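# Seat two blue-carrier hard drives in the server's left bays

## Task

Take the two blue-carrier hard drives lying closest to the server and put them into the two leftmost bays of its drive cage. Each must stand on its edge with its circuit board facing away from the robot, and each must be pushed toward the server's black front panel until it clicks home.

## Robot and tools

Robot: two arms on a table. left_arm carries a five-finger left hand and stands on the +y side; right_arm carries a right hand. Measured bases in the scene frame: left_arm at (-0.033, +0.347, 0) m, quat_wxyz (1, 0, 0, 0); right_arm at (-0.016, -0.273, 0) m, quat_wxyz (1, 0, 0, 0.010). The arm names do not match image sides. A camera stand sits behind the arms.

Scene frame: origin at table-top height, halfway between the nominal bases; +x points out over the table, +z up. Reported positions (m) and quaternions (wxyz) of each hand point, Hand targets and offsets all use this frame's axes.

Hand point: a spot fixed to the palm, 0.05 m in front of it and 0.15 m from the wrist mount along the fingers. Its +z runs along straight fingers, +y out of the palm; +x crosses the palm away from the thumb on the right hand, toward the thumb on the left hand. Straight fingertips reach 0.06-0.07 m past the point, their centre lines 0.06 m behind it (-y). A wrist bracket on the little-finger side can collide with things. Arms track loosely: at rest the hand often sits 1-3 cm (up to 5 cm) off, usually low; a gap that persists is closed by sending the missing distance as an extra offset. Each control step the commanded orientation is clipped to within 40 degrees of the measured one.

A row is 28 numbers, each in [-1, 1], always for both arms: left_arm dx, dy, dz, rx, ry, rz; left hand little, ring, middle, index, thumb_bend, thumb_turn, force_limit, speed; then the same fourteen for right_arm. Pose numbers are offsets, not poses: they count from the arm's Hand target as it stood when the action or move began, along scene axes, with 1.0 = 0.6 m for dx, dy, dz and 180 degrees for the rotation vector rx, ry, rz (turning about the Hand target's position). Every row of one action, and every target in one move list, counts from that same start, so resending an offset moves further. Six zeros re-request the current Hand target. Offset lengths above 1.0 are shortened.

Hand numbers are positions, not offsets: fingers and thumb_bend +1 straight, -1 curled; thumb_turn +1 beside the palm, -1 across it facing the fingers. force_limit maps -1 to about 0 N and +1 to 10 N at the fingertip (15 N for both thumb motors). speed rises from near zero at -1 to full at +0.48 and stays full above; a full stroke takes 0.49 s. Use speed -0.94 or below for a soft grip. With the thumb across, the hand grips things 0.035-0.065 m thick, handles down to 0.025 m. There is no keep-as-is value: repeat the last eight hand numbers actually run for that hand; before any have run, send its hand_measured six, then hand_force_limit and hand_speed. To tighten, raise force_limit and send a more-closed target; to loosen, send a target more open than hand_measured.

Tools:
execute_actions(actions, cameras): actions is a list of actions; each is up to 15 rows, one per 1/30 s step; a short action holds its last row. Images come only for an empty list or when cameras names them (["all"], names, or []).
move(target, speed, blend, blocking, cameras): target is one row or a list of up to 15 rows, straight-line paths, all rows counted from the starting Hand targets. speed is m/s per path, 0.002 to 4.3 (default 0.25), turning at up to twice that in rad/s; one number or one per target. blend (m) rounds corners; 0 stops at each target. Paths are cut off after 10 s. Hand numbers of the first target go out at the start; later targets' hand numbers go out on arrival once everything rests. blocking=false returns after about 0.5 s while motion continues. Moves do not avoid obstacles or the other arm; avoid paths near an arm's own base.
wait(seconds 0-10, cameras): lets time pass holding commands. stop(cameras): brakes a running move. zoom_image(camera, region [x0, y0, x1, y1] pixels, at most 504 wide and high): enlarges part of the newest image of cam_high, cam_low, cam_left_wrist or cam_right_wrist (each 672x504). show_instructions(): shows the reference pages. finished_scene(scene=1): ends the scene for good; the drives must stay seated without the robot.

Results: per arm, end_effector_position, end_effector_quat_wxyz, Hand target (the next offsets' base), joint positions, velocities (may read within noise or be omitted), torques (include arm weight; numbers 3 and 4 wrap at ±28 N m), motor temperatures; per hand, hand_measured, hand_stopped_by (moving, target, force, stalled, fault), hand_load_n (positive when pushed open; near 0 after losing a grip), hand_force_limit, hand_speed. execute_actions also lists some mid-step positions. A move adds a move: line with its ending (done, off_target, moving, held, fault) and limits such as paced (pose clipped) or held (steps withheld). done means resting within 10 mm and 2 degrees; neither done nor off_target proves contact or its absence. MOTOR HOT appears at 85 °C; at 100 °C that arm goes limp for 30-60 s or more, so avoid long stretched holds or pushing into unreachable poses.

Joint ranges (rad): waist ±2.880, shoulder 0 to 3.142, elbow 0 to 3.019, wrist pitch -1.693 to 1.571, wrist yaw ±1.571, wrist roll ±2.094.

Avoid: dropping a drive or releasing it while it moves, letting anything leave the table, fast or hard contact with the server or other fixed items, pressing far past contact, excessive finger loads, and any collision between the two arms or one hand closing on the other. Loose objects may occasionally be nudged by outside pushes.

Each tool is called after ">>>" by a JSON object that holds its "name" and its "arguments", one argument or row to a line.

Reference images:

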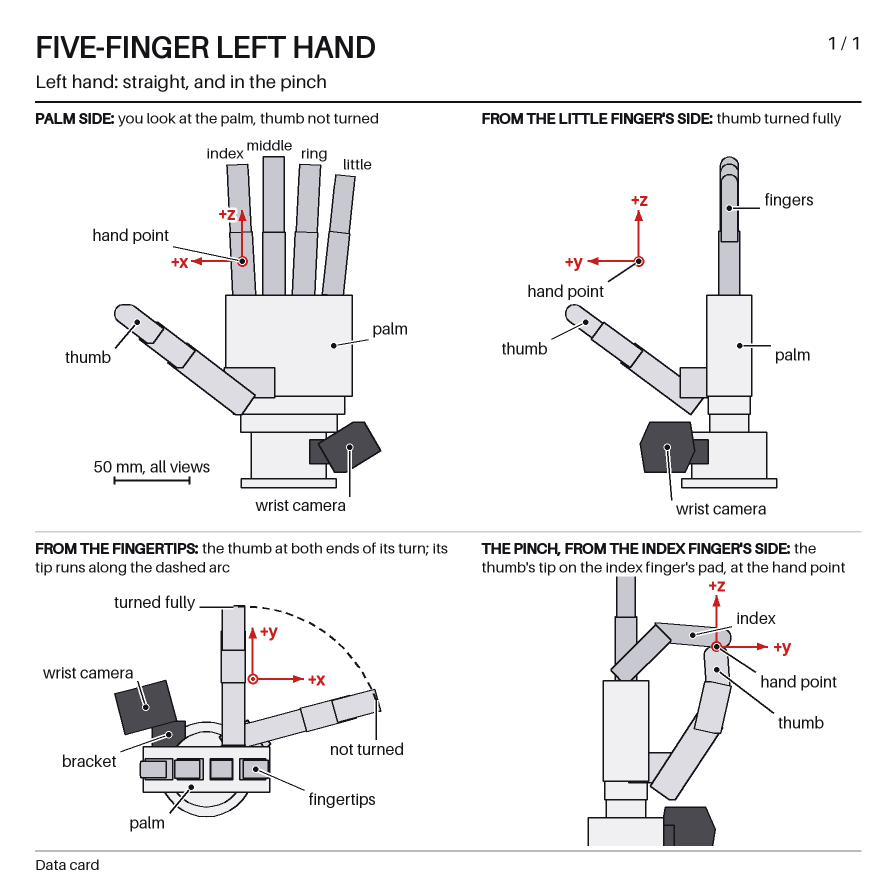

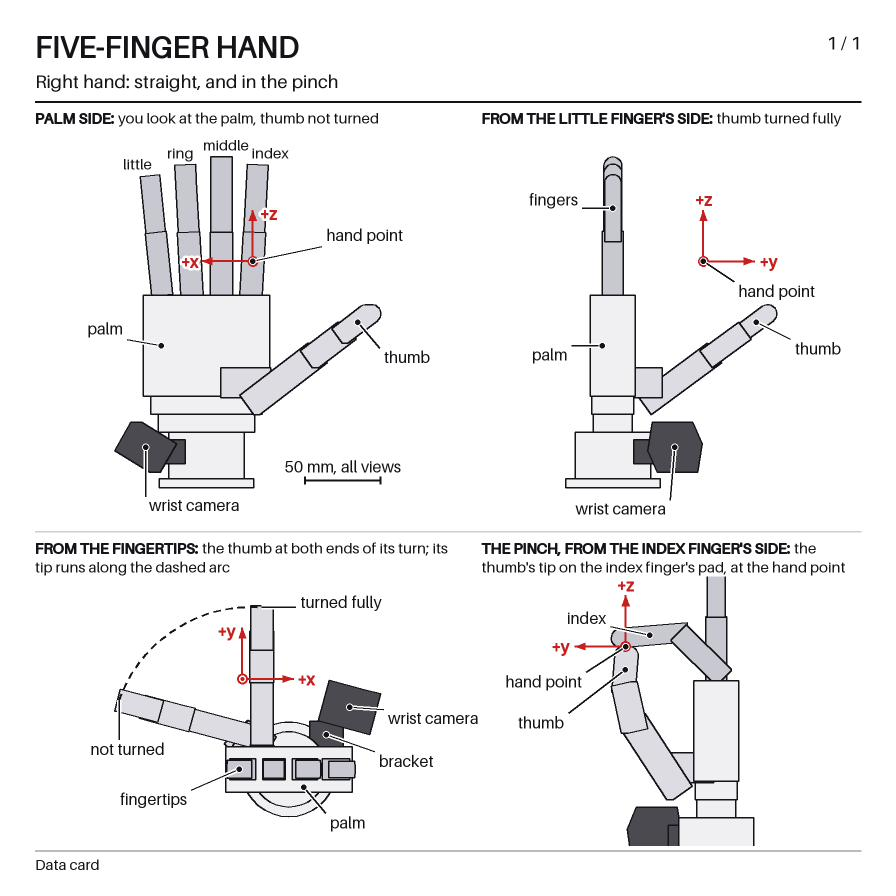

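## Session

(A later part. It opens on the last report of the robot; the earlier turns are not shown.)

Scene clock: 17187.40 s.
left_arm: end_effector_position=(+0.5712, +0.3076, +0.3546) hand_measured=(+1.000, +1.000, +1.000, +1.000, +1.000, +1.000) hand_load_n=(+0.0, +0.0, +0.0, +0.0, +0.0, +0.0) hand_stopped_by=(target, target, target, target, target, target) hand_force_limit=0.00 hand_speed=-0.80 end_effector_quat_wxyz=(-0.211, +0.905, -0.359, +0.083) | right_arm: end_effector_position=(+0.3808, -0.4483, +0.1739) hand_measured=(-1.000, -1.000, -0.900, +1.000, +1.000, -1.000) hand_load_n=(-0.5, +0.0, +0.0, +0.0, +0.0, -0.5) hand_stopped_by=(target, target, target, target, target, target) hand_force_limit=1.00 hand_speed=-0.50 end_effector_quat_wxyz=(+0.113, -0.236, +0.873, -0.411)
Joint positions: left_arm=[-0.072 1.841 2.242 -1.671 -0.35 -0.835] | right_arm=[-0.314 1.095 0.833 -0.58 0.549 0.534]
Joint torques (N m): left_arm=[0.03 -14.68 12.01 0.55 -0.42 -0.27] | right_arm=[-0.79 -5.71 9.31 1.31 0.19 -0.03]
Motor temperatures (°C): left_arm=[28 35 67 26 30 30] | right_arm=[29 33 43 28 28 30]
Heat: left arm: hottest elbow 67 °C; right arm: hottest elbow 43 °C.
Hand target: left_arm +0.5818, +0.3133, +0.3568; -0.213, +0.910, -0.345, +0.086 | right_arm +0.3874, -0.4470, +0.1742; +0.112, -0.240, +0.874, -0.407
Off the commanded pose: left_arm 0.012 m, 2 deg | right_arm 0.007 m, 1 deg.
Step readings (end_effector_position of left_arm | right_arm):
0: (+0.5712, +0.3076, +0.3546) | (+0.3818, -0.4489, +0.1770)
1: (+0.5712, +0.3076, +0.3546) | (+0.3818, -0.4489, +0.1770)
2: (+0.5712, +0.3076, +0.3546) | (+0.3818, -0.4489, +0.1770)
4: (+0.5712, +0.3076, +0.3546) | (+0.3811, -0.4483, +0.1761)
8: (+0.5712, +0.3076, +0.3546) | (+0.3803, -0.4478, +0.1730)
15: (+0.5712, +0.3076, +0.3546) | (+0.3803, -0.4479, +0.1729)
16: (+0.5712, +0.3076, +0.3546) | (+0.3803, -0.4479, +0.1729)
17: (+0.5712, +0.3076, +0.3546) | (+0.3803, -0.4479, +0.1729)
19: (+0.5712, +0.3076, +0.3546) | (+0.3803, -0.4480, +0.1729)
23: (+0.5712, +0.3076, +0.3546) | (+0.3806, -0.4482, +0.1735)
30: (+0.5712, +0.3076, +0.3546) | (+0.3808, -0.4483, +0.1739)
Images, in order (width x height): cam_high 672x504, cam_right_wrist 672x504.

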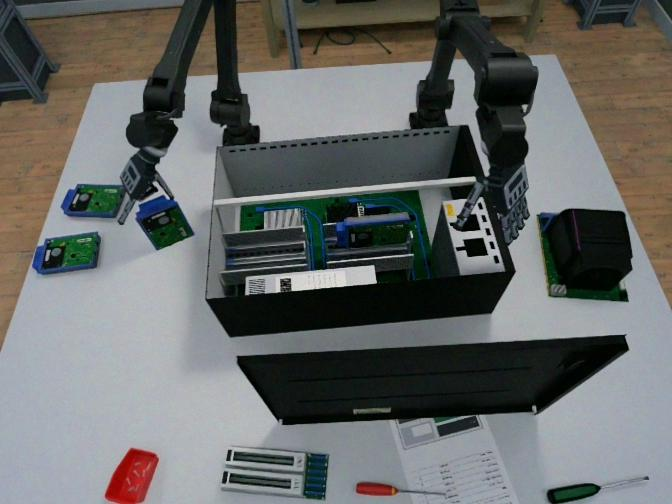

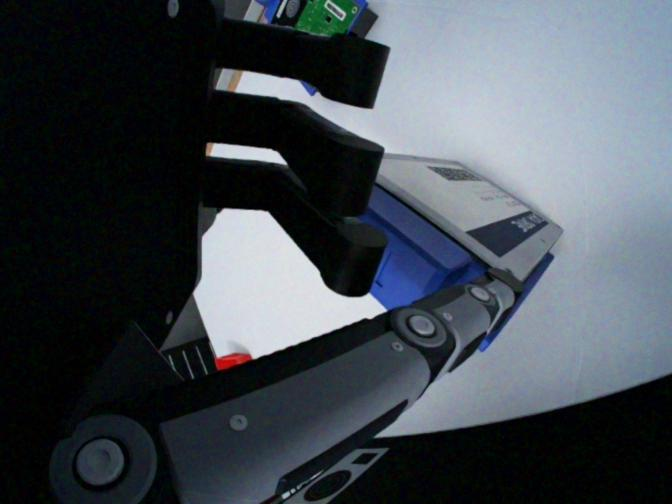

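>>> {"name": "move", "arguments": {
  "target": [
    [0,0,0,0,0,0,1,1,1,1,1,1,0,-0.8,0,0,0.08,0,0,0,-1,-1,-0.9,1,1,-1,1.0,-0.5],
    [0,0,0,0,0,0,1,1,1,1,1,1,0,-0.8,-0.02,0.02,0.36,0,0,0,-1,-1,-0.9,1,1,-1,1.0,-0.5]
  ],
  "speed": [0.05,0.15],
  "cameras": ["cam_right_wrist","cam_high"]
}}

Scene clock: 17299.80 s.
left_arm: end_effector_position=(+0.5712, +0.3076, +0.3546) hand_measured=(+1.000, +1.000, +1.000, +1.000, +1.000, +1.000) hand_load_n=(+0.0, +0.0, +0.0, +0.0, +0.0, -0.5) hand_stopped_by=(target, target, target, target, target, target) hand_force_limit=0.00 hand_speed=-0.80 end_effector_quat_wxyz=(-0.211, +0.905, -0.359, +0.083) | right_arm: end_effector_position=(+0.3673, -0.4362, +0.3735) hand_measured=(-1.000, -1.000, -0.900, +1.000, +1.000, -1.000) hand_load_n=(+0.0, +0.0, +0.0, +0.0, +0.0, +0.0) hand_stopped_by=(target, target, target, target, target, target) hand_force_limit=1.00 hand_speed=-0.50 end_effector_quat_wxyz=(+0.099, -0.247, +0.876, -0.401)
Joint positions: left_arm=[-0.072 1.841 2.242 -1.671 -0.35 -0.835] | right_arm=[-0.292 1.082 1.369 -1.176 0.559 0.547]
Joint torques (N m): left_arm=[-0.03 -14.68 12 0.55 -0.42 -0.27] | right_arm=[-0.56 -6.36 10.88 1.37 0.43 0.08]
Motor temperatures (°C): left_arm=[28 35 68 26 30 30] | right_arm=[29 33 42 28 28 30]
Heat: left arm: hottest elbow 68 °C; right arm: hottest elbow 42 °C.
Hand target: left_arm +0.5818, +0.3133, +0.3568; -0.213, +0.910, -0.345, +0.086 | right_arm +0.3755, -0.4349, +0.3902; +0.112, -0.240, +0.874, -0.406
Off the commanded pose: left_arm 0.012 m, 2 deg | right_arm 0.019 m, 2 deg.
move: off_target (left_arm, right_arm)
Images, in order (width x height): cam_high 672x504, cam_right_wrist 672x504.

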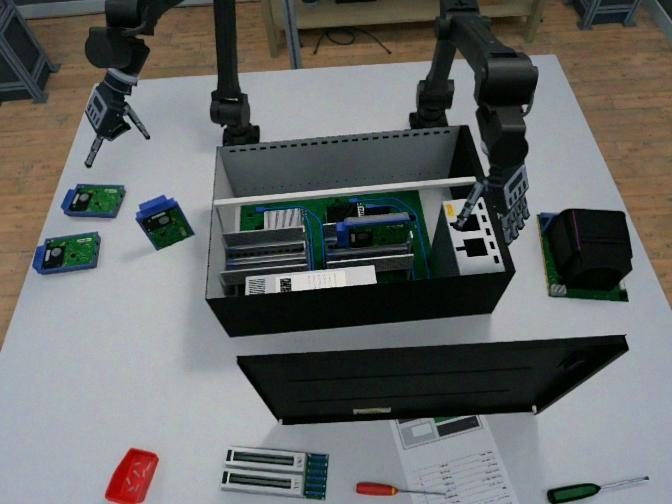

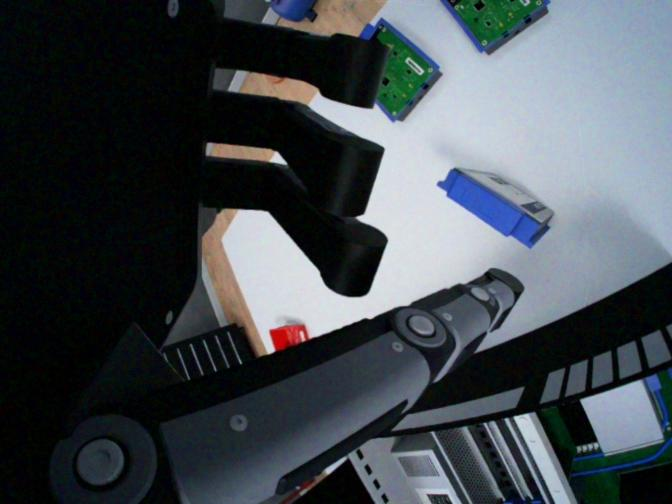

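>>> {"name": "zoom_image", "arguments": {
  "camera": "cam_right_wrist",
  "region": [420, 140, 580, 270]
}}

>>> {"name": "zoom_image", "arguments": {
  "camera": "cam_high",
  "region": [110, 170, 250, 270]
}}

Scaled by 3.150 from the camera's 672x504 image, which has a finer 960x720 frame.

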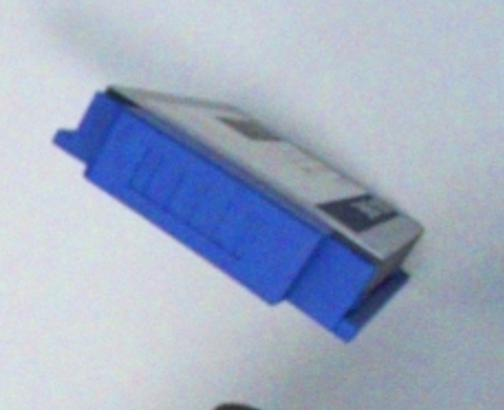

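Scaled by 3.600 from the camera's 672x504 image, which has a finer 960x720 frame.

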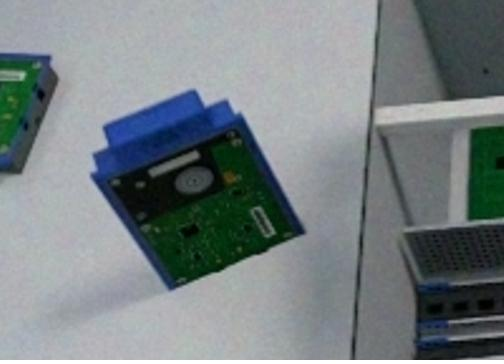

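>>> {"name": "move", "arguments": {
  "target": [0,0,0,0,0,0,1,1,1,1,1,1,0,-0.8,-0.0425,0.058,-0.01,-0.4569,0.1533,0.3753,-1,-1,-0.9,1,1,-1,1.0,-0.5],
  "speed": 0.25,
  "cameras": ["cam_right_wrist","cam_high"]
}}

Scene clock: 17389.53 s.
left_arm: end_effector_position=(+0.5712, +0.3076, +0.3546) hand_measured=(+1.000, +1.000, +1.000, +1.000, +1.000, +1.000) hand_load_n=(+0.0, +0.0, +0.0, +0.0, +0.0, +0.0) hand_stopped_by=(target, target, target, target, target, target) hand_force_limit=0.00 hand_speed=-0.80 end_effector_quat_wxyz=(-0.211, +0.905, -0.359, +0.083) | right_arm: end_effector_position=(+0.3519, -0.3970, +0.3754) hand_measured=(-1.000, -1.000, -0.900, +1.000, +1.000, -1.000) hand_load_n=(+0.0, +0.0, +0.0, +0.0, +0.0, +0.0) hand_stopped_by=(target, target, target, target, target, target) hand_force_limit=1.00 hand_speed=-0.50 end_effector_quat_wxyz=(+0.054, +0.739, -0.158, +0.653)
Joint positions: left_arm=[-0.072 1.841 2.242 -1.671 -0.35 -0.835] | right_arm=[-0.101 0.619 0.739 -0.265 0.208 -1.412]
Joint torques (N m): left_arm=[-0.09 -14.56 12.03 0.5 -0.43 -0.27] | right_arm=[-2.02 -2.08 8.53 3.22 -0.07 -0.25]
Motor temperatures (°C): left_arm=[28 35 68 26 30 30] | right_arm=[29 32 45 28 28 30]
Heat: left arm: hottest elbow 68 °C; right arm: hottest elbow 45 °C.
Hand target: left_arm +0.5818, +0.3133, +0.3568; -0.213, +0.910, -0.345, +0.086 | right_arm +0.3499, -0.4002, +0.3840; +0.058, +0.730, -0.155, +0.663
Off the commanded pose: left_arm 0.012 m, 2 deg | right_arm 0.010 m, 2 deg.
move: off_target (left_arm)
Images, in order (width x height): cam_high 672x504, cam_right_wrist 672x504.

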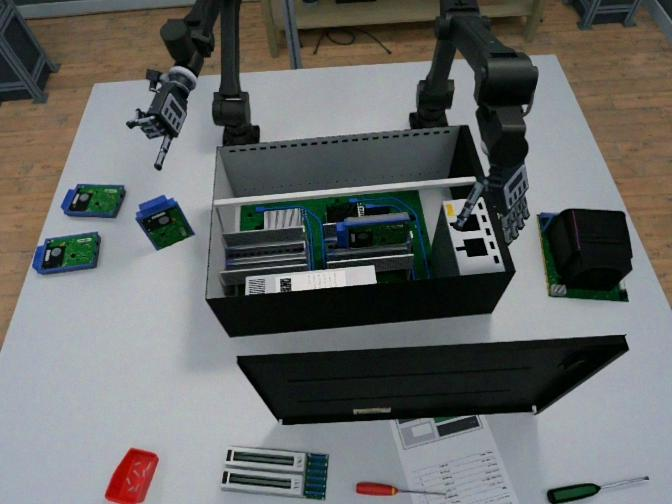

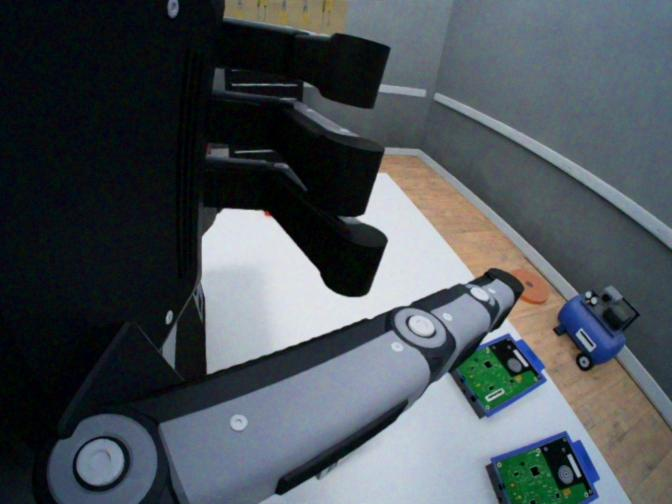

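>>> {"name": "move", "arguments": {
  "target": [0,0,0,0,0,0,1,1,1,1,1,1,0,-0.8,0.015,-0.025,-0.22,0,0,0,0.9,0.9,1,1,1,-1,0.3,0.3],
  "speed": 0.12,
  "cameras": ["cam_right_wrist","cam_high"]
}}

Scene clock: 17429.57 s.
left_arm: end_effector_position=(+0.5712, +0.3076, +0.3546) hand_measured=(+1.000, +1.000, +1.000, +1.000, +1.000, +1.000) hand_load_n=(+0.0, +0.0, +0.0, +0.0, +0.0, +0.0) hand_stopped_by=(target, target, target, target, target, target) hand_force_limit=0.00 hand_speed=-0.80 end_effector_quat_wxyz=(-0.211, +0.905, -0.359, +0.083) | right_arm: end_effector_position=(+0.3572, -0.4115, +0.2495) hand_measured=(+0.900, +0.900, +1.000, +1.000, +1.000, -1.000) hand_load_n=(+0.0, +0.0, +0.0, +0.0, +0.0, +0.0) hand_stopped_by=(target, target, target, target, target, target) hand_force_limit=0.30 hand_speed=0.30 end_effector_quat_wxyz=(+0.052, +0.733, -0.157, +0.660)
Joint positions: left_arm=[-0.072 1.841 2.242 -1.671 -0.35 -0.835] | right_arm=[-0.168 0.675 0.412 0.139 0.142 -1.421]
Joint torques (N m): left_arm=[-0.03 -14.56 12.03 0.54 -0.42 -0.28] | right_arm=[-2.14 -0.85 8.46 3.29 -0.08 -0.24]
Motor temperatures (°C): left_arm=[28 35 68 26 30 30] | right_arm=[29 32 45 29 28 30]
Heat: left arm: hottest elbow 68 °C; right arm: hottest elbow 45 °C.
Hand target: left_arm +0.5818, +0.3133, +0.3568; -0.213, +0.910, -0.345, +0.086 | right_arm +0.3590, -0.4152, +0.2523; +0.058, +0.730, -0.155, +0.663
Off the commanded pose: left_arm 0.012 m, 2 deg | right_arm 0.005 m, 1 deg.
move: off_target (left_arm)
Images, in order (width x height): cam_high 672x504, cam_right_wrist 672x504.

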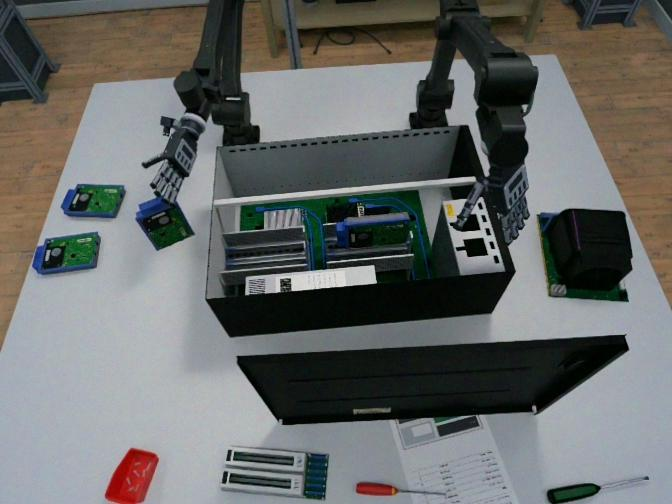

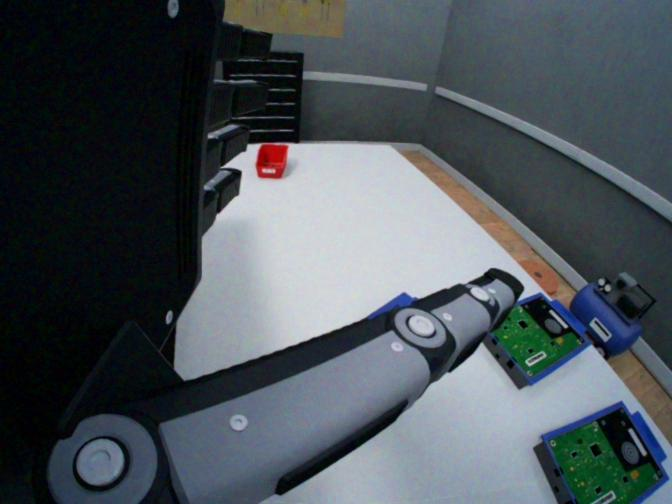

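>>> {"name": "move", "arguments": {
  "target": [0,0,0,0,0,0,1,1,1,1,1,1,0,-0.8,0.008,-0.006,-0.07,0,0,0,0.9,0.9,1,1,1,-1,0.3,0.3],
  "speed": 0.08,
  "cameras": ["cam_right_wrist","cam_high"]
}}

Scene clock: 17437.90 s.
left_arm: end_effector_position=(+0.5712, +0.3076, +0.3546) hand_measured=(+1.000, +1.000, +1.000, +1.000, +1.000, +1.000) hand_load_n=(+0.0, +0.0, +0.0, +0.0, +0.0, +0.0) hand_stopped_by=(target, target, target, target, target, target) hand_force_limit=0.00 hand_speed=-0.80 end_effector_quat_wxyz=(-0.211, +0.905, -0.359, +0.083) | right_arm: end_effector_position=(+0.3624, -0.4151, +0.2087) hand_measured=(+0.900, +0.900, +1.000, +1.000, +1.000, -1.000) hand_load_n=(+0.0, +0.0, +0.0, +0.0, +0.0, +0.0) hand_stopped_by=(target, target, target, target, target, target) hand_force_limit=0.30 hand_speed=0.30 end_effector_quat_wxyz=(+0.052, +0.732, -0.157, +0.661)
Joint positions: left_arm=[-0.072 1.841 2.242 -1.671 -0.35 -0.835] | right_arm=[-0.181 0.772 0.329 0.321 0.129 -1.422]
Joint torques (N m): left_arm=[-0.03 -14.68 12.01 0.54 -0.43 -0.27] | right_arm=[-2.08 -1.44 7.92 3.26 -0.08 -0.23]
Motor temperatures (°C): left_arm=[28 35 68 26 30 30] | right_arm=[29 32 44 29 28 30]
Heat: left arm: hottest elbow 68 °C; right arm: hottest elbow 44 °C.
Hand target: left_arm +0.5818, +0.3133, +0.3568; -0.213, +0.910, -0.345, +0.086 | right_arm +0.3637, -0.4188, +0.2102; +0.058, +0.730, -0.155, +0.663
Off the commanded pose: left_arm 0.012 m, 2 deg | right_arm 0.004 m, 1 deg.
move: off_target (left_arm)
Images, in order (width x height): cam_high 672x504, cam_right_wrist 672x504.

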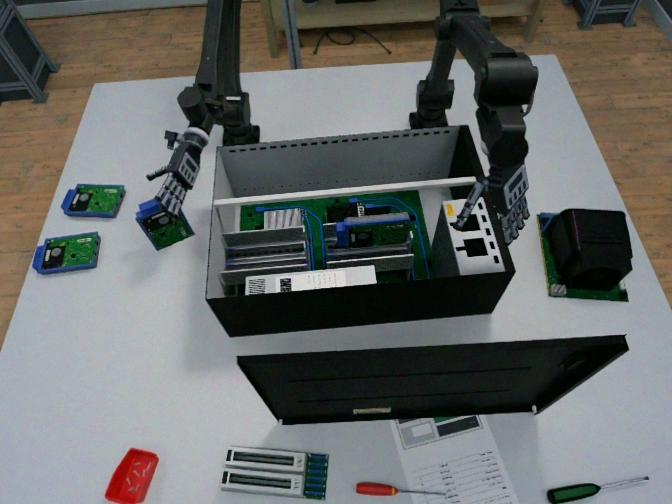

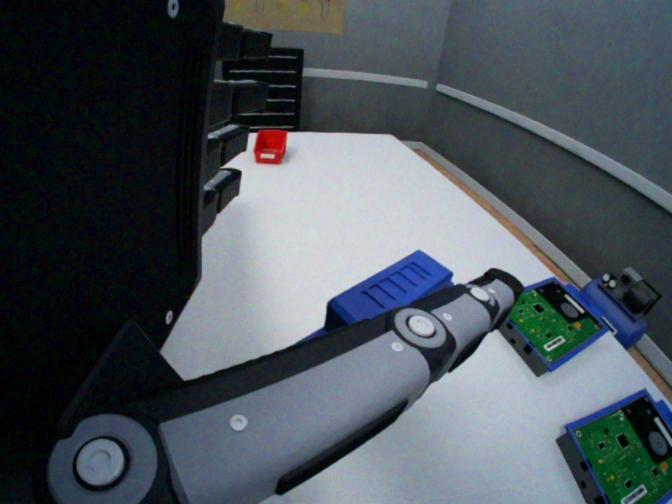

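>>> {"name": "zoom_image", "arguments": {
  "camera": "cam_right_wrist",
  "region": [280, 220, 540, 400]
}}

Scaled by 1.938 from the camera's 672x504 image, which has a finer 960x720 frame.

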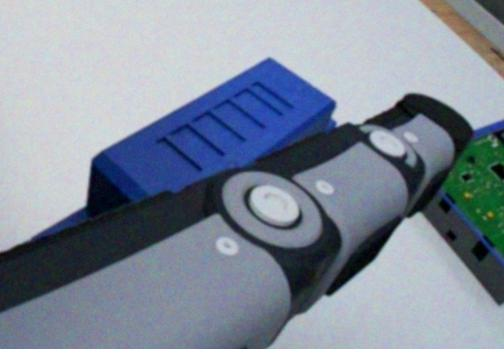

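>>> {"name": "move", "arguments": {
  "target": [
    [0,0,0,0,0,0,1,1,1,1,1,1,0,-0.8,0,-0.002,-0.1,0,0,0,0.9,0.9,1,1,1,-1,0.3,0.3],
    [0,0,0,0,0,0,1,1,1,1,1,1,0,-0.8,0,-0.003,-0.21,0,0,0,0.9,0.9,1,1,1,-1,0.3,0.3]
  ],
  "speed": 0.06,
  "cameras": ["cam_right_wrist","cam_high"]
}}

Scene clock: 17502.47 s.
left_arm: end_effector_position=(+0.5712, +0.3076, +0.3546) hand_measured=(+1.000, +1.000, +1.000, +1.000, +1.000, +1.000) hand_load_n=(+0.0, +0.0, +0.0, +0.0, +0.0, +0.0) hand_stopped_by=(target, target, target, target, target, target) hand_force_limit=0.00 hand_speed=-0.80 end_effector_quat_wxyz=(-0.211, +0.905, -0.359, +0.083) | right_arm: end_effector_position=(+0.3651, -0.4173, +0.0856) hand_measured=(+0.900, +0.900, +1.000, +1.000, +1.000, -1.000) hand_load_n=(+0.0, +0.0, +0.0, +0.0, +0.0, +0.5) hand_stopped_by=(target, target, target, target, target, target) hand_force_limit=0.30 hand_speed=0.30 end_effector_quat_wxyz=(+0.052, +0.730, -0.157, +0.663)
Joint positions: left_arm=[-0.072 1.841 2.242 -1.671 -0.35 -0.835] | right_arm=[-0.189 1.386 0.153 1.118 0.12 -1.423]
Joint torques (N m): left_arm=[0.09 -14.68 12.01 0.51 -0.42 -0.26] | right_arm=[-2.02 -4.95 3.55 3.25 -0.05 -0.24]
Motor temperatures (°C): left_arm=[28 35 68 26 30 30] | right_arm=[29 32 42 29 28 30]
Heat: left arm: hottest elbow 68 °C; right arm: hottest elbow 42 °C.
Hand target: left_arm +0.5818, +0.3133, +0.3568; -0.213, +0.910, -0.345, +0.086 | right_arm +0.3637, -0.4205, +0.0842; +0.058, +0.730, -0.155, +0.663
Off the commanded pose: left_arm 0.012 m, 2 deg | right_arm 0.004 m, 1 deg.
move: off_target (left_arm)
Images, in order (width x height): cam_high 672x504, cam_right_wrist 672x504.

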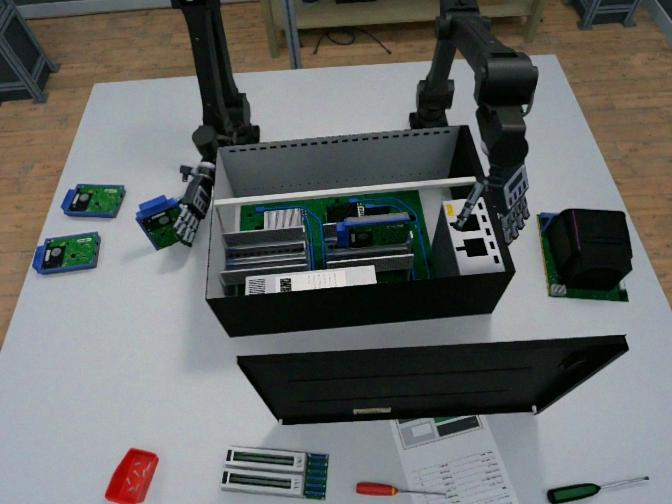

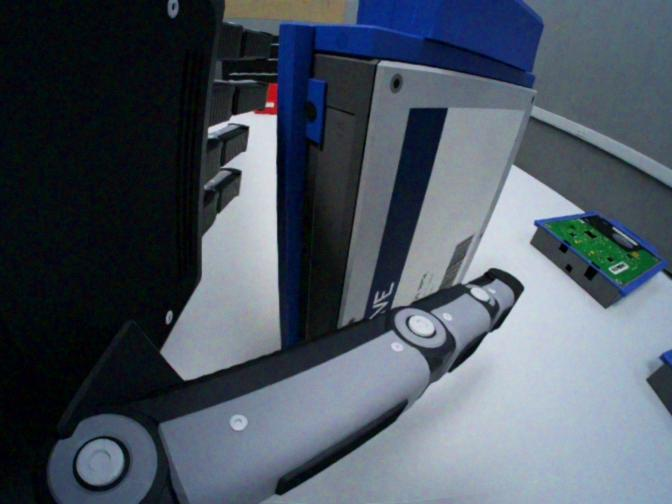

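>>> {"name": "execute_actions", "arguments": {
  "actions": [
    [[0,0,0,0,0,0,1,1,1,1,1,1,0,-0.8,0,0,0.0,0,0,0,0.9,0.9,1,1,0.6,-1,0.3,-0.4]]
  ],
  "cameras": ["cam_right_wrist"]
}}

Scene clock: 17510.30 s.
left_arm: end_effector_position=(+0.5712, +0.3076, +0.3546) hand_measured=(+1.000, +1.000, +1.000, +1.000, +1.000, +1.000) hand_load_n=(+0.0, +0.0, +0.0, +0.0, +0.0, +0.0) hand_stopped_by=(target, target, target, target, target, target) hand_force_limit=0.00 hand_speed=-0.80 end_effector_quat_wxyz=(-0.211, +0.905, -0.359, +0.083) | right_arm: end_effector_position=(+0.3651, -0.4173, +0.0856) hand_measured=(+0.900, +0.900, +1.000, +1.000, +0.600, -1.000) hand_load_n=(+0.0, +0.0, +0.0, +0.0, +0.5, +0.0) hand_stopped_by=(target, target, target, target, target, target) hand_force_limit=0.30 hand_speed=-0.40 end_effector_quat_wxyz=(+0.052, +0.730, -0.157, +0.663)
Joint positions: left_arm=[-0.072 1.841 2.242 -1.671 -0.35 -0.835] | right_arm=[-0.189 1.386 0.153 1.118 0.12 -1.423]
Joint torques (N m): left_arm=[-0.03 -14.51 12.01 0.54 -0.43 -0.26] | right_arm=[-2.08 -4.84 3.55 3.23 -0.05 -0.23]
Motor temperatures (°C): left_arm=[28 35 68 26 30 30] | right_arm=[29 32 41 29 28 30]
Heat: left arm: hottest elbow 68 °C; right arm: hottest elbow 41 °C.
Hand target: left_arm +0.5818, +0.3133, +0.3568; -0.213, +0.910, -0.345, +0.086 | right_arm +0.3637, -0.4205, +0.0841; +0.058, +0.730, -0.155, +0.663
Off the commanded pose: left_arm 0.012 m, 2 deg | right_arm 0.004 m, 1 deg.
Step readings (end_effector_position of left_arm | right_arm):
0: (+0.5712, +0.3076, +0.3546) | (+0.3651, -0.4173, +0.0855)
1: (+0.5712, +0.3076, +0.3546) | (+0.3651, -0.4173, +0.0855)
2: (+0.5712, +0.3076, +0.3546) | (+0.3651, -0.4173, +0.0855)
4: (+0.5712, +0.3076, +0.3546) | (+0.3651, -0.4173, +0.0855)
8: (+0.5712, +0.3076, +0.3546) | (+0.3651, -0.4173, +0.0856)
15: (+0.5712, +0.3076, +0.3546) | (+0.3651, -0.4173, +0.0856)
Images, in order (width x height): cam_right_wrist 672x504.

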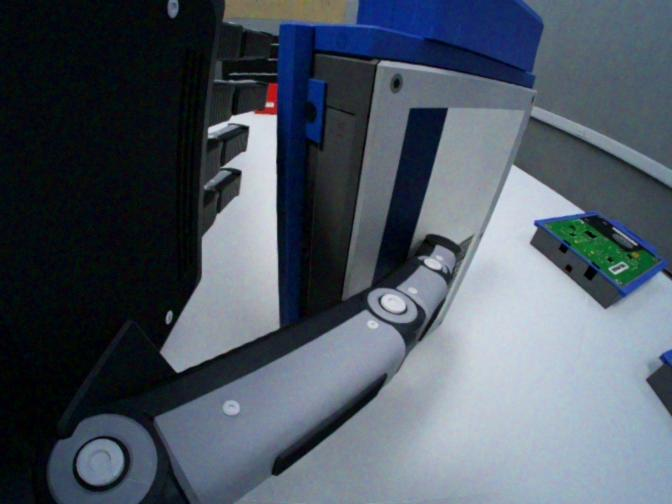

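>>> {"name": "zoom_image", "arguments": {
  "camera": "cam_right_wrist",
  "region": [330, 190, 530, 350]
}}

Scaled by 2.520 from the camera's 672x504 image, which has a finer 960x720 frame.

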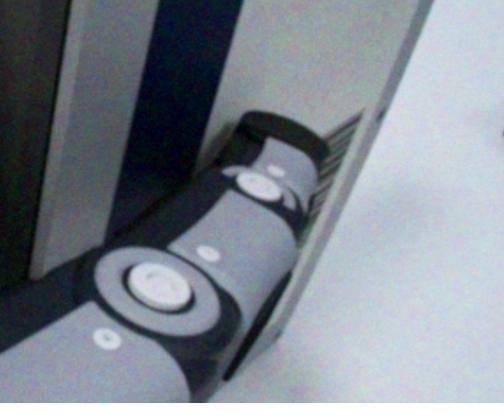

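>>> {"name": "move", "arguments": {
  "target": [0,0,0,0,0,0,1,1,1,1,1,1,0,-0.8,0.015,0.012,0.0,0,0,0,0.9,0.9,1,1,0.6,-1,0.3,-0.4],
  "speed": 0.03,
  "cameras": ["cam_right_wrist"]
}}

>>> {"name": "zoom_image", "arguments": {
  "camera": "cam_right_wrist",
  "region": [330, 190, 530, 350]
}}

Scene clock: 17535.33 s.
left_arm: end_effector_position=(+0.5712, +0.3076, +0.3546) hand_measured=(+1.000, +1.000, +1.000, +1.000, +1.000, +1.000) hand_load_n=(-0.5, +0.0, +0.0, +0.0, +0.0, +0.0) hand_stopped_by=(target, target, target, target, target, target) hand_force_limit=0.00 hand_speed=-0.80 end_effector_quat_wxyz=(-0.211, +0.905, -0.359, +0.083) | right_arm: end_effector_position=(+0.3636, -0.4146, +0.0789) hand_measured=(+0.900, +0.900, +1.000, +1.000, +0.600, -1.000) hand_load_n=(+0.0, +0.0, +0.0, +0.0, +0.0, +0.5) hand_stopped_by=(target, target, target, target, target, target) hand_force_limit=0.30 hand_speed=-0.40 end_effector_quat_wxyz=(+0.058, +0.735, -0.160, +0.656)
Joint positions: left_arm=[-0.072 1.841 2.242 -1.671 -0.35 -0.835] | right_arm=[-0.167 1.405 0.153 1.118 0.154 -1.423]
Joint torques (N m): left_arm=[0.03 -14.62 12.03 0.51 -0.43 -0.26] | right_arm=[-0.56 -5.01 4.88 3.17 0.12 -0.17]
Motor temperatures (°C): left_arm=[28 35 68 26 30 30] | right_arm=[29 32 39 29 28 30]
Heat: left arm: hottest elbow 68 °C; right arm: hottest elbow 39 °C.
Hand target: left_arm +0.5818, +0.3133, +0.3568; -0.213, +0.910, -0.345, +0.086 | right_arm +0.3727, -0.4133, +0.0841; +0.058, +0.730, -0.155, +0.663
Off the commanded pose: left_arm 0.012 m, 2 deg | right_arm 0.011 m, 1 deg.
move: off_target (left_arm, right_arm)
Images, in order (width x height): cam_right_wrist 672x504.

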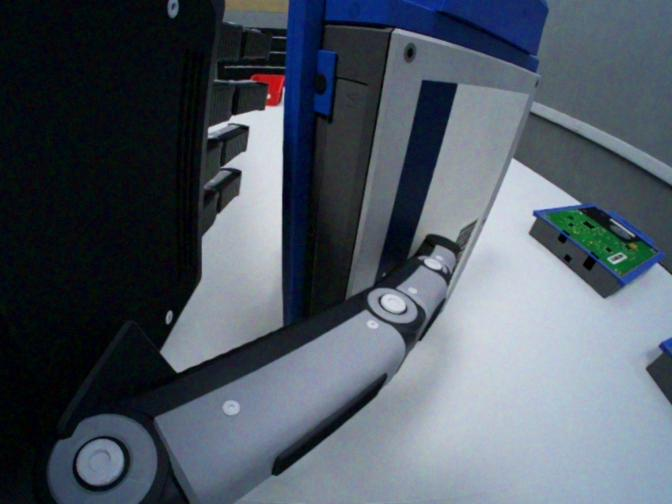

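Scaled by 2.520 from the camera's 672x504 image, which has a finer 960x720 frame.

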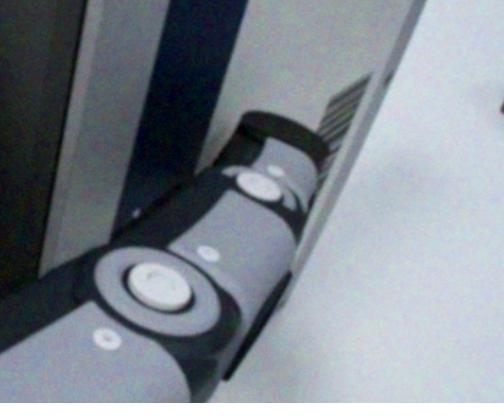

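>>> {"name": "move", "arguments": {
  "target": [0,0,0,0,0,0,1,1,1,1,1,1,0,-0.8,0.02,0.0,0.013,0,0,0,0.9,0.9,1,1,0.6,-1,0.3,-0.4],
  "speed": 0.03,
  "cameras": ["cam_right_wrist"]
}}

Scene clock: 17545.13 s.
left_arm: end_effector_position=(+0.5712, +0.3076, +0.3546) hand_measured=(+1.000, +1.000, +1.000, +1.000, +1.000, +1.000) hand_load_n=(+0.0, +0.0, +0.0, +0.0, +0.0, +0.0) hand_stopped_by=(target, target, target, target, target, target) hand_force_limit=0.00 hand_speed=-0.80 end_effector_quat_wxyz=(-0.211, +0.905, -0.359, +0.083) | right_arm: end_effector_position=(+0.3711, -0.4151, +0.0791) hand_measured=(+0.900, +0.900, +1.000, +1.000, +0.600, -1.000) hand_load_n=(+0.0, +0.0, +0.0, +0.0, +1.0, +0.0) hand_stopped_by=(target, target, target, target, target, target) hand_force_limit=0.30 hand_speed=-0.40 end_effector_quat_wxyz=(+0.060, +0.739, -0.162, +0.652)
Joint positions: left_arm=[-0.072 1.841 2.242 -1.671 -0.35 -0.835] | right_arm=[-0.161 1.405 0.177 1.082 0.165 -1.423]
Joint torques (N m): left_arm=[0.03 -14.56 12.01 0.54 -0.43 -0.28] | right_arm=[-0.38 -7.36 5.79 2.14 0 -0.17]
Motor temperatures (°C): left_arm=[28 35 68 26 30 30] | right_arm=[29 32 38 29 28 30]
Heat: left arm: hottest elbow 68 °C; right arm: hottest elbow 38 °C.
Hand target: left_arm +0.5818, +0.3133, +0.3568; -0.213, +0.910, -0.345, +0.086 | right_arm +0.3847, -0.4133, +0.0919; +0.058, +0.730, -0.155, +0.663
Off the commanded pose: left_arm 0.012 m, 2 deg | right_arm 0.019 m, 2 deg.
move: off_target (left_arm, right_arm)
Images, in order (width x height): cam_right_wrist 672x504.

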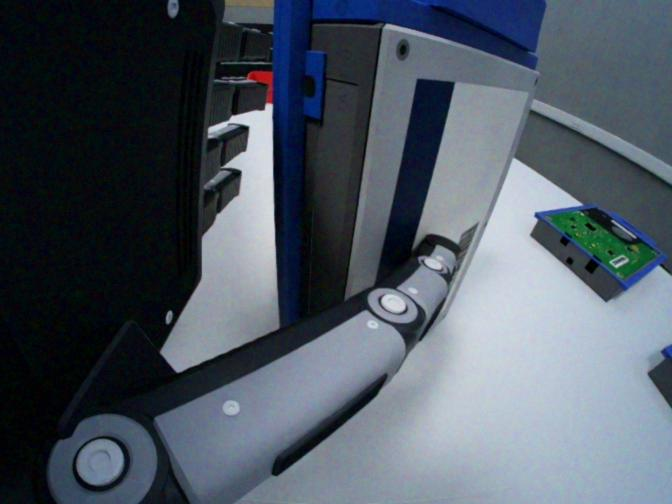

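>>> {"name": "zoom_image", "arguments": {
  "camera": "cam_right_wrist",
  "region": [330, 190, 530, 350]
}}

>>> {"name": "execute_actions", "arguments": {
  "actions": [
    [[0,0,0,0,0,0,1,1,1,1,1,1,0,-0.8,0.0,0.0,0.0,0,0,0,0.9,0.9,0.5,0.5,0.6,-1,0.2,-0.6]]
  ],
  "cameras": ["cam_right_wrist","cam_high"]
}}

Scaled by 2.520 from the camera's 672x504 image, which has a finer 960x720 frame.

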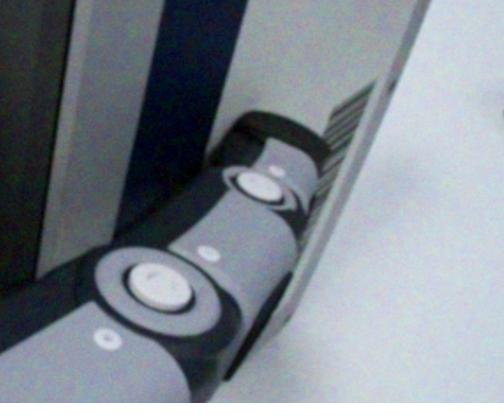

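Scene clock: 17565.20 s.
left_arm: end_effector_position=(+0.5712, +0.3076, +0.3546) hand_measured=(+1.000, +1.000, +1.000, +1.000, +1.000, +1.000) hand_load_n=(+0.0, +0.0, +0.0, +0.0, +0.0, +0.0) hand_stopped_by=(target, target, target, target, target, target) hand_force_limit=0.00 hand_speed=-0.80 end_effector_quat_wxyz=(-0.211, +0.905, -0.359, +0.083) | right_arm: end_effector_position=(+0.3711, -0.4151, +0.0791) hand_measured=(+0.900, +0.900, +0.500, +0.500, +0.600, -1.000) hand_load_n=(+0.0, +0.0, +0.0, +0.0, +0.5, +0.0) hand_stopped_by=(target, target, target, target, target, target) hand_force_limit=0.20 hand_speed=-0.60 end_effector_quat_wxyz=(+0.060, +0.739, -0.162, +0.652)
Joint positions: left_arm=[-0.072 1.841 2.242 -1.671 -0.35 -0.835] | right_arm=[-0.161 1.405 0.177 1.082 0.165 -1.423]
Joint torques (N m): left_arm=[0.09 -14.74 12 0.5 -0.42 -0.27] | right_arm=[-0.38 -7.3 5.78 2.13 0 -0.17]
Motor temperatures (°C): left_arm=[28 35 68 26 30 30] | right_arm=[29 32 38 29 28 30]
Heat: left arm: hottest elbow 68 °C; right arm: hottest elbow 38 °C.
Hand target: left_arm +0.5818, +0.3133, +0.3568; -0.213, +0.910, -0.345, +0.086 | right_arm +0.3847, -0.4133, +0.0919; +0.058, +0.730, -0.155, +0.663
Off the commanded pose: left_arm 0.012 m, 2 deg | right_arm 0.019 m, 2 deg.
Step readings (end_effector_position of left_arm | right_arm):
0: (+0.5712, +0.3076, +0.3546) | (+0.3711, -0.4151, +0.0791)
1: (+0.5712, +0.3076, +0.3546) | (+0.3711, -0.4151, +0.0791)
2: (+0.5712, +0.3076, +0.3546) | (+0.3711, -0.4151, +0.0791)
4: (+0.5712, +0.3076, +0.3546) | (+0.3711, -0.4151, +0.0791)
8: (+0.5712, +0.3076, +0.3546) | (+0.3711, -0.4151, +0.0791)
15: (+0.5712, +0.3076, +0.3546) | (+0.3711, -0.4151, +0.0791)
Images, in order (width x height): cam_high 672x504, cam_right_wrist 672x504.

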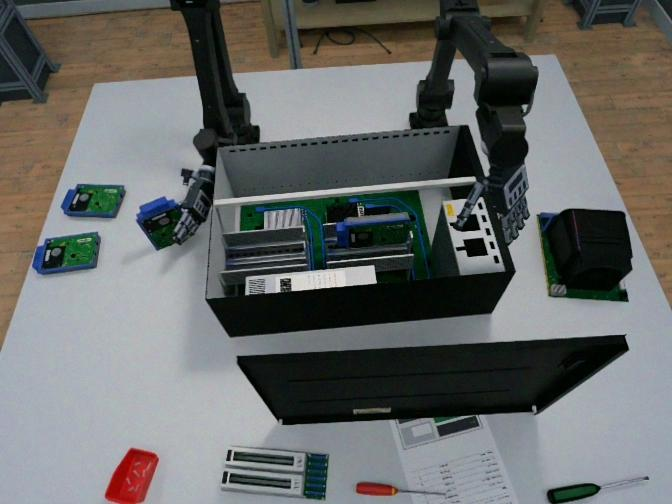

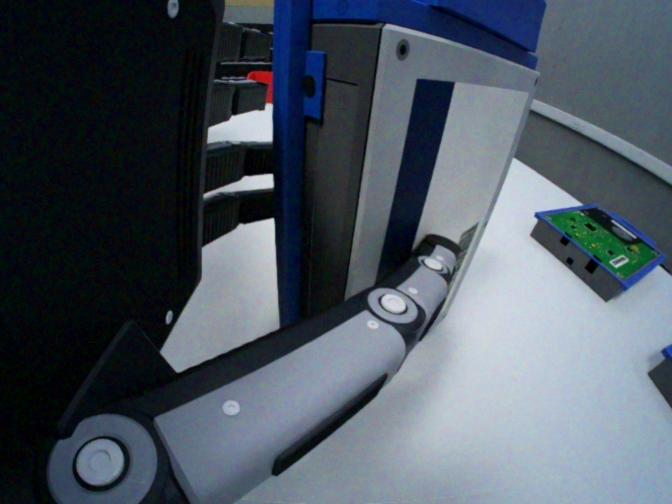

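>>> {"name": "execute_actions", "arguments": {
  "actions": [
    [[0,0,0,0,0,0,1,1,1,1,1,1,0,-0.8,0.0,0.0,0.0,0,0,0,0.9,0.9,0.0,0.0,0.6,-1,0.6,-0.6]]
  ],
  "cameras": ["cam_right_wrist","cam_high"]
}}

Scene clock: 17572.83 s.
left_arm: end_effector_position=(+0.5712, +0.3076, +0.3546) hand_measured=(+1.000, +1.000, +1.000, +1.000, +1.000, +1.000) hand_load_n=(+0.0, +0.0, -0.5, +0.0, +0.0, +0.0) hand_stopped_by=(target, target, target, target, target, target) hand_force_limit=0.00 hand_speed=-0.80 end_effector_quat_wxyz=(-0.211, +0.905, -0.359, +0.083) | right_arm: end_effector_position=(+0.3711, -0.4151, +0.0791) hand_measured=(+0.900, +0.900, +0.000, +0.000, +0.600, -1.000) hand_load_n=(+0.0, +0.0, +0.0, +0.0, +1.0, +0.0) hand_stopped_by=(target, target, target, target, target, target) hand_force_limit=0.60 hand_speed=-0.60 end_effector_quat_wxyz=(+0.060, +0.739, -0.162, +0.652)
Joint positions: left_arm=[-0.072 1.841 2.242 -1.671 -0.35 -0.835] | right_arm=[-0.161 1.405 0.177 1.082 0.165 -1.423]
Joint torques (N m): left_arm=[0.03 -14.74 12.01 0.51 -0.43 -0.27] | right_arm=[-0.44 -7.3 5.79 2.13 0 -0.18]
Motor temperatures (°C): left_arm=[28 35 68 26 30 30] | right_arm=[29 32 38 29 28 30]
Heat: left arm: hottest elbow 68 °C; right arm: hottest elbow 38 °C.
Hand target: left_arm +0.5818, +0.3133, +0.3568; -0.213, +0.910, -0.345, +0.086 | right_arm +0.3847, -0.4133, +0.0919; +0.058, +0.730, -0.155, +0.663
Off the commanded pose: left_arm 0.012 m, 2 deg | right_arm 0.019 m, 2 deg.
Step readings (end_effector_position of left_arm | right_arm):
0: (+0.5712, +0.3076, +0.3546) | (+0.3711, -0.4151, +0.0791)
1: (+0.5712, +0.3076, +0.3546) | (+0.3711, -0.4151, +0.0791)
2: (+0.5712, +0.3076, +0.3546) | (+0.3711, -0.4151, +0.0791)
4: (+0.5712, +0.3076, +0.3546) | (+0.3711, -0.4151, +0.0791)
8: (+0.5712, +0.3076, +0.3546) | (+0.3711, -0.4151, +0.0791)
15: (+0.5712, +0.3076, +0.3546) | (+0.3711, -0.4151, +0.0791)
Images, in order (width x height): cam_high 672x504, cam_right_wrist 672x504.

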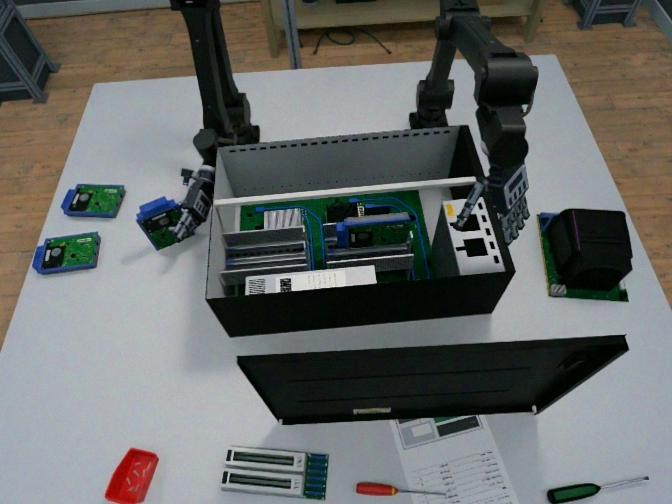

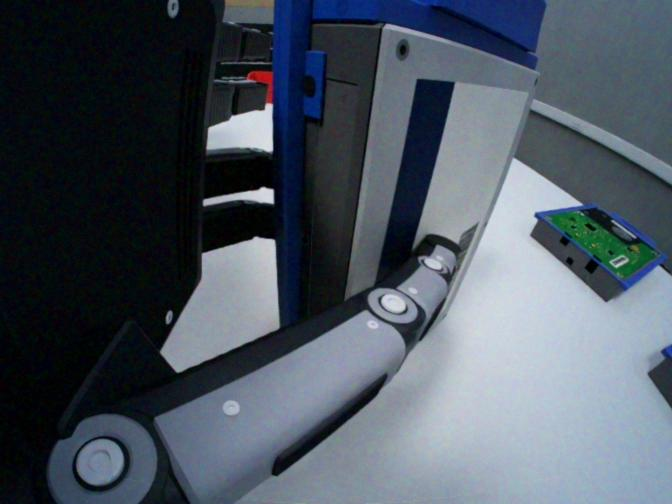

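>>> {"name": "execute_actions", "arguments": {
  "actions": [
    [[0,0,0,0,0,0,1,1,1,1,1,1,0,-0.8,0.0,0.0,0.0,0,0,0,0.9,0.9,-0.5,-0.5,0.6,-1,0.3,-0.7]]
  ],
  "cameras": ["cam_right_wrist","cam_high"]
}}

Scene clock: 17584.37 s.
left_arm: end_effector_position=(+0.5712, +0.3076, +0.3546) hand_measured=(+1.000, +1.000, +1.000, +1.000, +1.000, +1.000) hand_load_n=(+0.0, +0.0, +0.0, +0.0, +0.0, +0.0) hand_stopped_by=(target, target, target, target, target, target) hand_force_limit=0.00 hand_speed=-0.80 end_effector_quat_wxyz=(-0.211, +0.905, -0.359, +0.083) | right_arm: end_effector_position=(+0.3716, -0.4150, +0.0792) hand_measured=(+0.900, +0.900, -0.132, -0.188, +0.604, -1.000) hand_load_n=(+0.0, +0.0, +4.0, +7.5, +12.0, +0.0) hand_stopped_by=(target, target, force, force, target, target) hand_force_limit=0.30 hand_speed=-0.70 end_effector_quat_wxyz=(+0.060, +0.739, -0.162, +0.651)
Joint positions: left_arm=[-0.072 1.841 2.242 -1.671 -0.35 -0.835] | right_arm=[-0.16 1.405 0.178 1.08 0.166 -1.423]
Joint torques (N m): left_arm=[-0.09 -14.68 12.03 0.54 -0.43 -0.26] | right_arm=[-0.56 -7.3 5.71 2.24 -0.07 -0.18]
Motor temperatures (°C): left_arm=[28 35 68 26 30 30] | right_arm=[29 32 38 29 28 30]
Heat: left arm: hottest elbow 68 °C; right arm: hottest elbow 38 °C.
Hand target: left_arm +0.5818, +0.3133, +0.3568; -0.213, +0.910, -0.345, +0.086 | right_arm +0.3848, -0.4134, +0.0920; +0.058, +0.730, -0.155, +0.663
Off the commanded pose: left_arm 0.012 m, 2 deg | right_arm 0.018 m, 2 deg.
Step readings (end_effector_position of left_arm | right_arm):
0: (+0.5712, +0.3076, +0.3546) | (+0.3711, -0.4151, +0.0791)
1: (+0.5712, +0.3076, +0.3546) | (+0.3711, -0.4151, +0.0791)
2: (+0.5712, +0.3076, +0.3546) | (+0.3711, -0.4151, +0.0791)
4: (+0.5712, +0.3076, +0.3546) | (+0.3711, -0.4151, +0.0791)
8: (+0.5712, +0.3076, +0.3546) | (+0.3711, -0.4153, +0.0791)
15: (+0.5712, +0.3076, +0.3546) | (+0.3716, -0.4150, +0.0792)
Images, in order (width x height): cam_high 672x504, cam_right_wrist 672x504.

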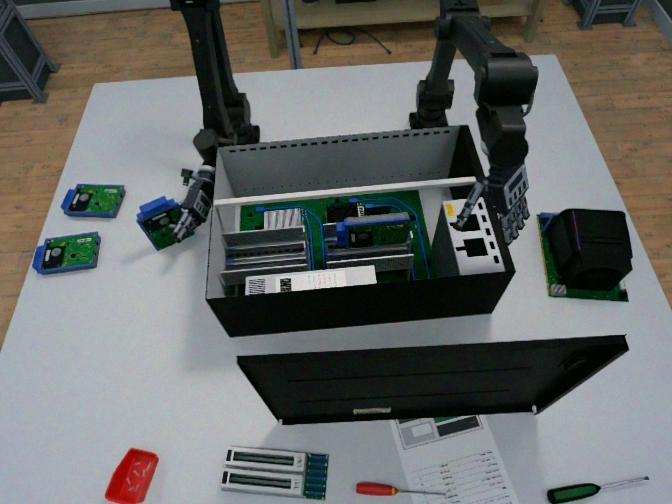

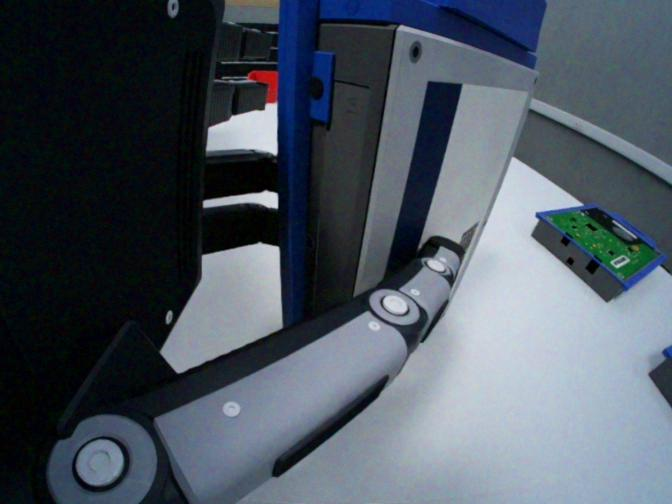

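>>> {"name": "execute_actions", "arguments": {
  "actions": [
    [[0,0,0,0,0,0,1,1,1,1,1,1,0,-0.8,0.0,0.0,0.0,0,0,0,0.9,0.9,-0.65,-0.6,0.6,-1,0.8,-0.5]]
  ],
  "cameras": ["cam_right_wrist"]
}}

Scene clock: 17595.47 s.
left_arm: end_effector_position=(+0.5712, +0.3076, +0.3546) hand_measured=(+1.000, +1.000, +1.000, +1.000, +1.000, +1.000) hand_load_n=(+0.0, +0.0, +0.0, +0.0, +0.0, +0.0) hand_stopped_by=(target, target, target, target, target, target) hand_force_limit=0.00 hand_speed=-0.80 end_effector_quat_wxyz=(-0.211, +0.905, -0.359, +0.083) | right_arm: end_effector_position=(+0.3718, -0.4149, +0.0791) hand_measured=(+0.900, +0.900, -0.166, -0.226, +0.608, -1.000) hand_load_n=(+0.0, +0.0, +13.0, +13.0, +27.0, +0.5) hand_stopped_by=(target, target, force, force, target, target) hand_force_limit=0.80 hand_speed=-0.50 end_effector_quat_wxyz=(+0.060, +0.739, -0.162, +0.651)
Joint positions: left_arm=[-0.072 1.841 2.242 -1.671 -0.35 -0.835] | right_arm=[-0.159 1.404 0.179 1.078 0.166 -1.423]
Joint torques (N m): left_arm=[-0.15 -14.62 12.03 0.53 -0.43 -0.26] | right_arm=[-0.62 -7.24 5.65 2.32 -0.07 -0.18]
Motor temperatures (°C): left_arm=[28 35 68 26 30 30] | right_arm=[29 32 38 29 28 30]
Heat: left arm: hottest elbow 68 °C; right arm: hottest elbow 38 °C.
Hand target: left_arm +0.5818, +0.3133, +0.3568; -0.213, +0.910, -0.345, +0.086 | right_arm +0.3848, -0.4134, +0.0921; +0.058, +0.730, -0.155, +0.663
Off the commanded pose: left_arm 0.012 m, 2 deg | right_arm 0.018 m, 2 deg.
Step readings (end_effector_position of left_arm | right_arm):
0: (+0.5712, +0.3076, +0.3546) | (+0.3716, -0.4150, +0.0792)
1: (+0.5712, +0.3076, +0.3546) | (+0.3716, -0.4150, +0.0792)
2: (+0.5712, +0.3076, +0.3546) | (+0.3716, -0.4150, +0.0792)
4: (+0.5712, +0.3076, +0.3546) | (+0.3717, -0.4148, +0.0790)
8: (+0.5712, +0.3076, +0.3546) | (+0.3718, -0.4149, +0.0791)
15: (+0.5712, +0.3076, +0.3546) | (+0.3718, -0.4149, +0.0791)
Images, in order (width x height): cam_right_wrist 672x504.

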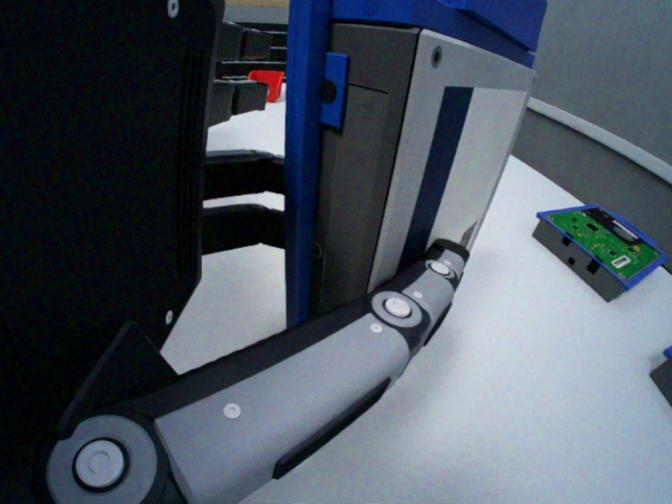

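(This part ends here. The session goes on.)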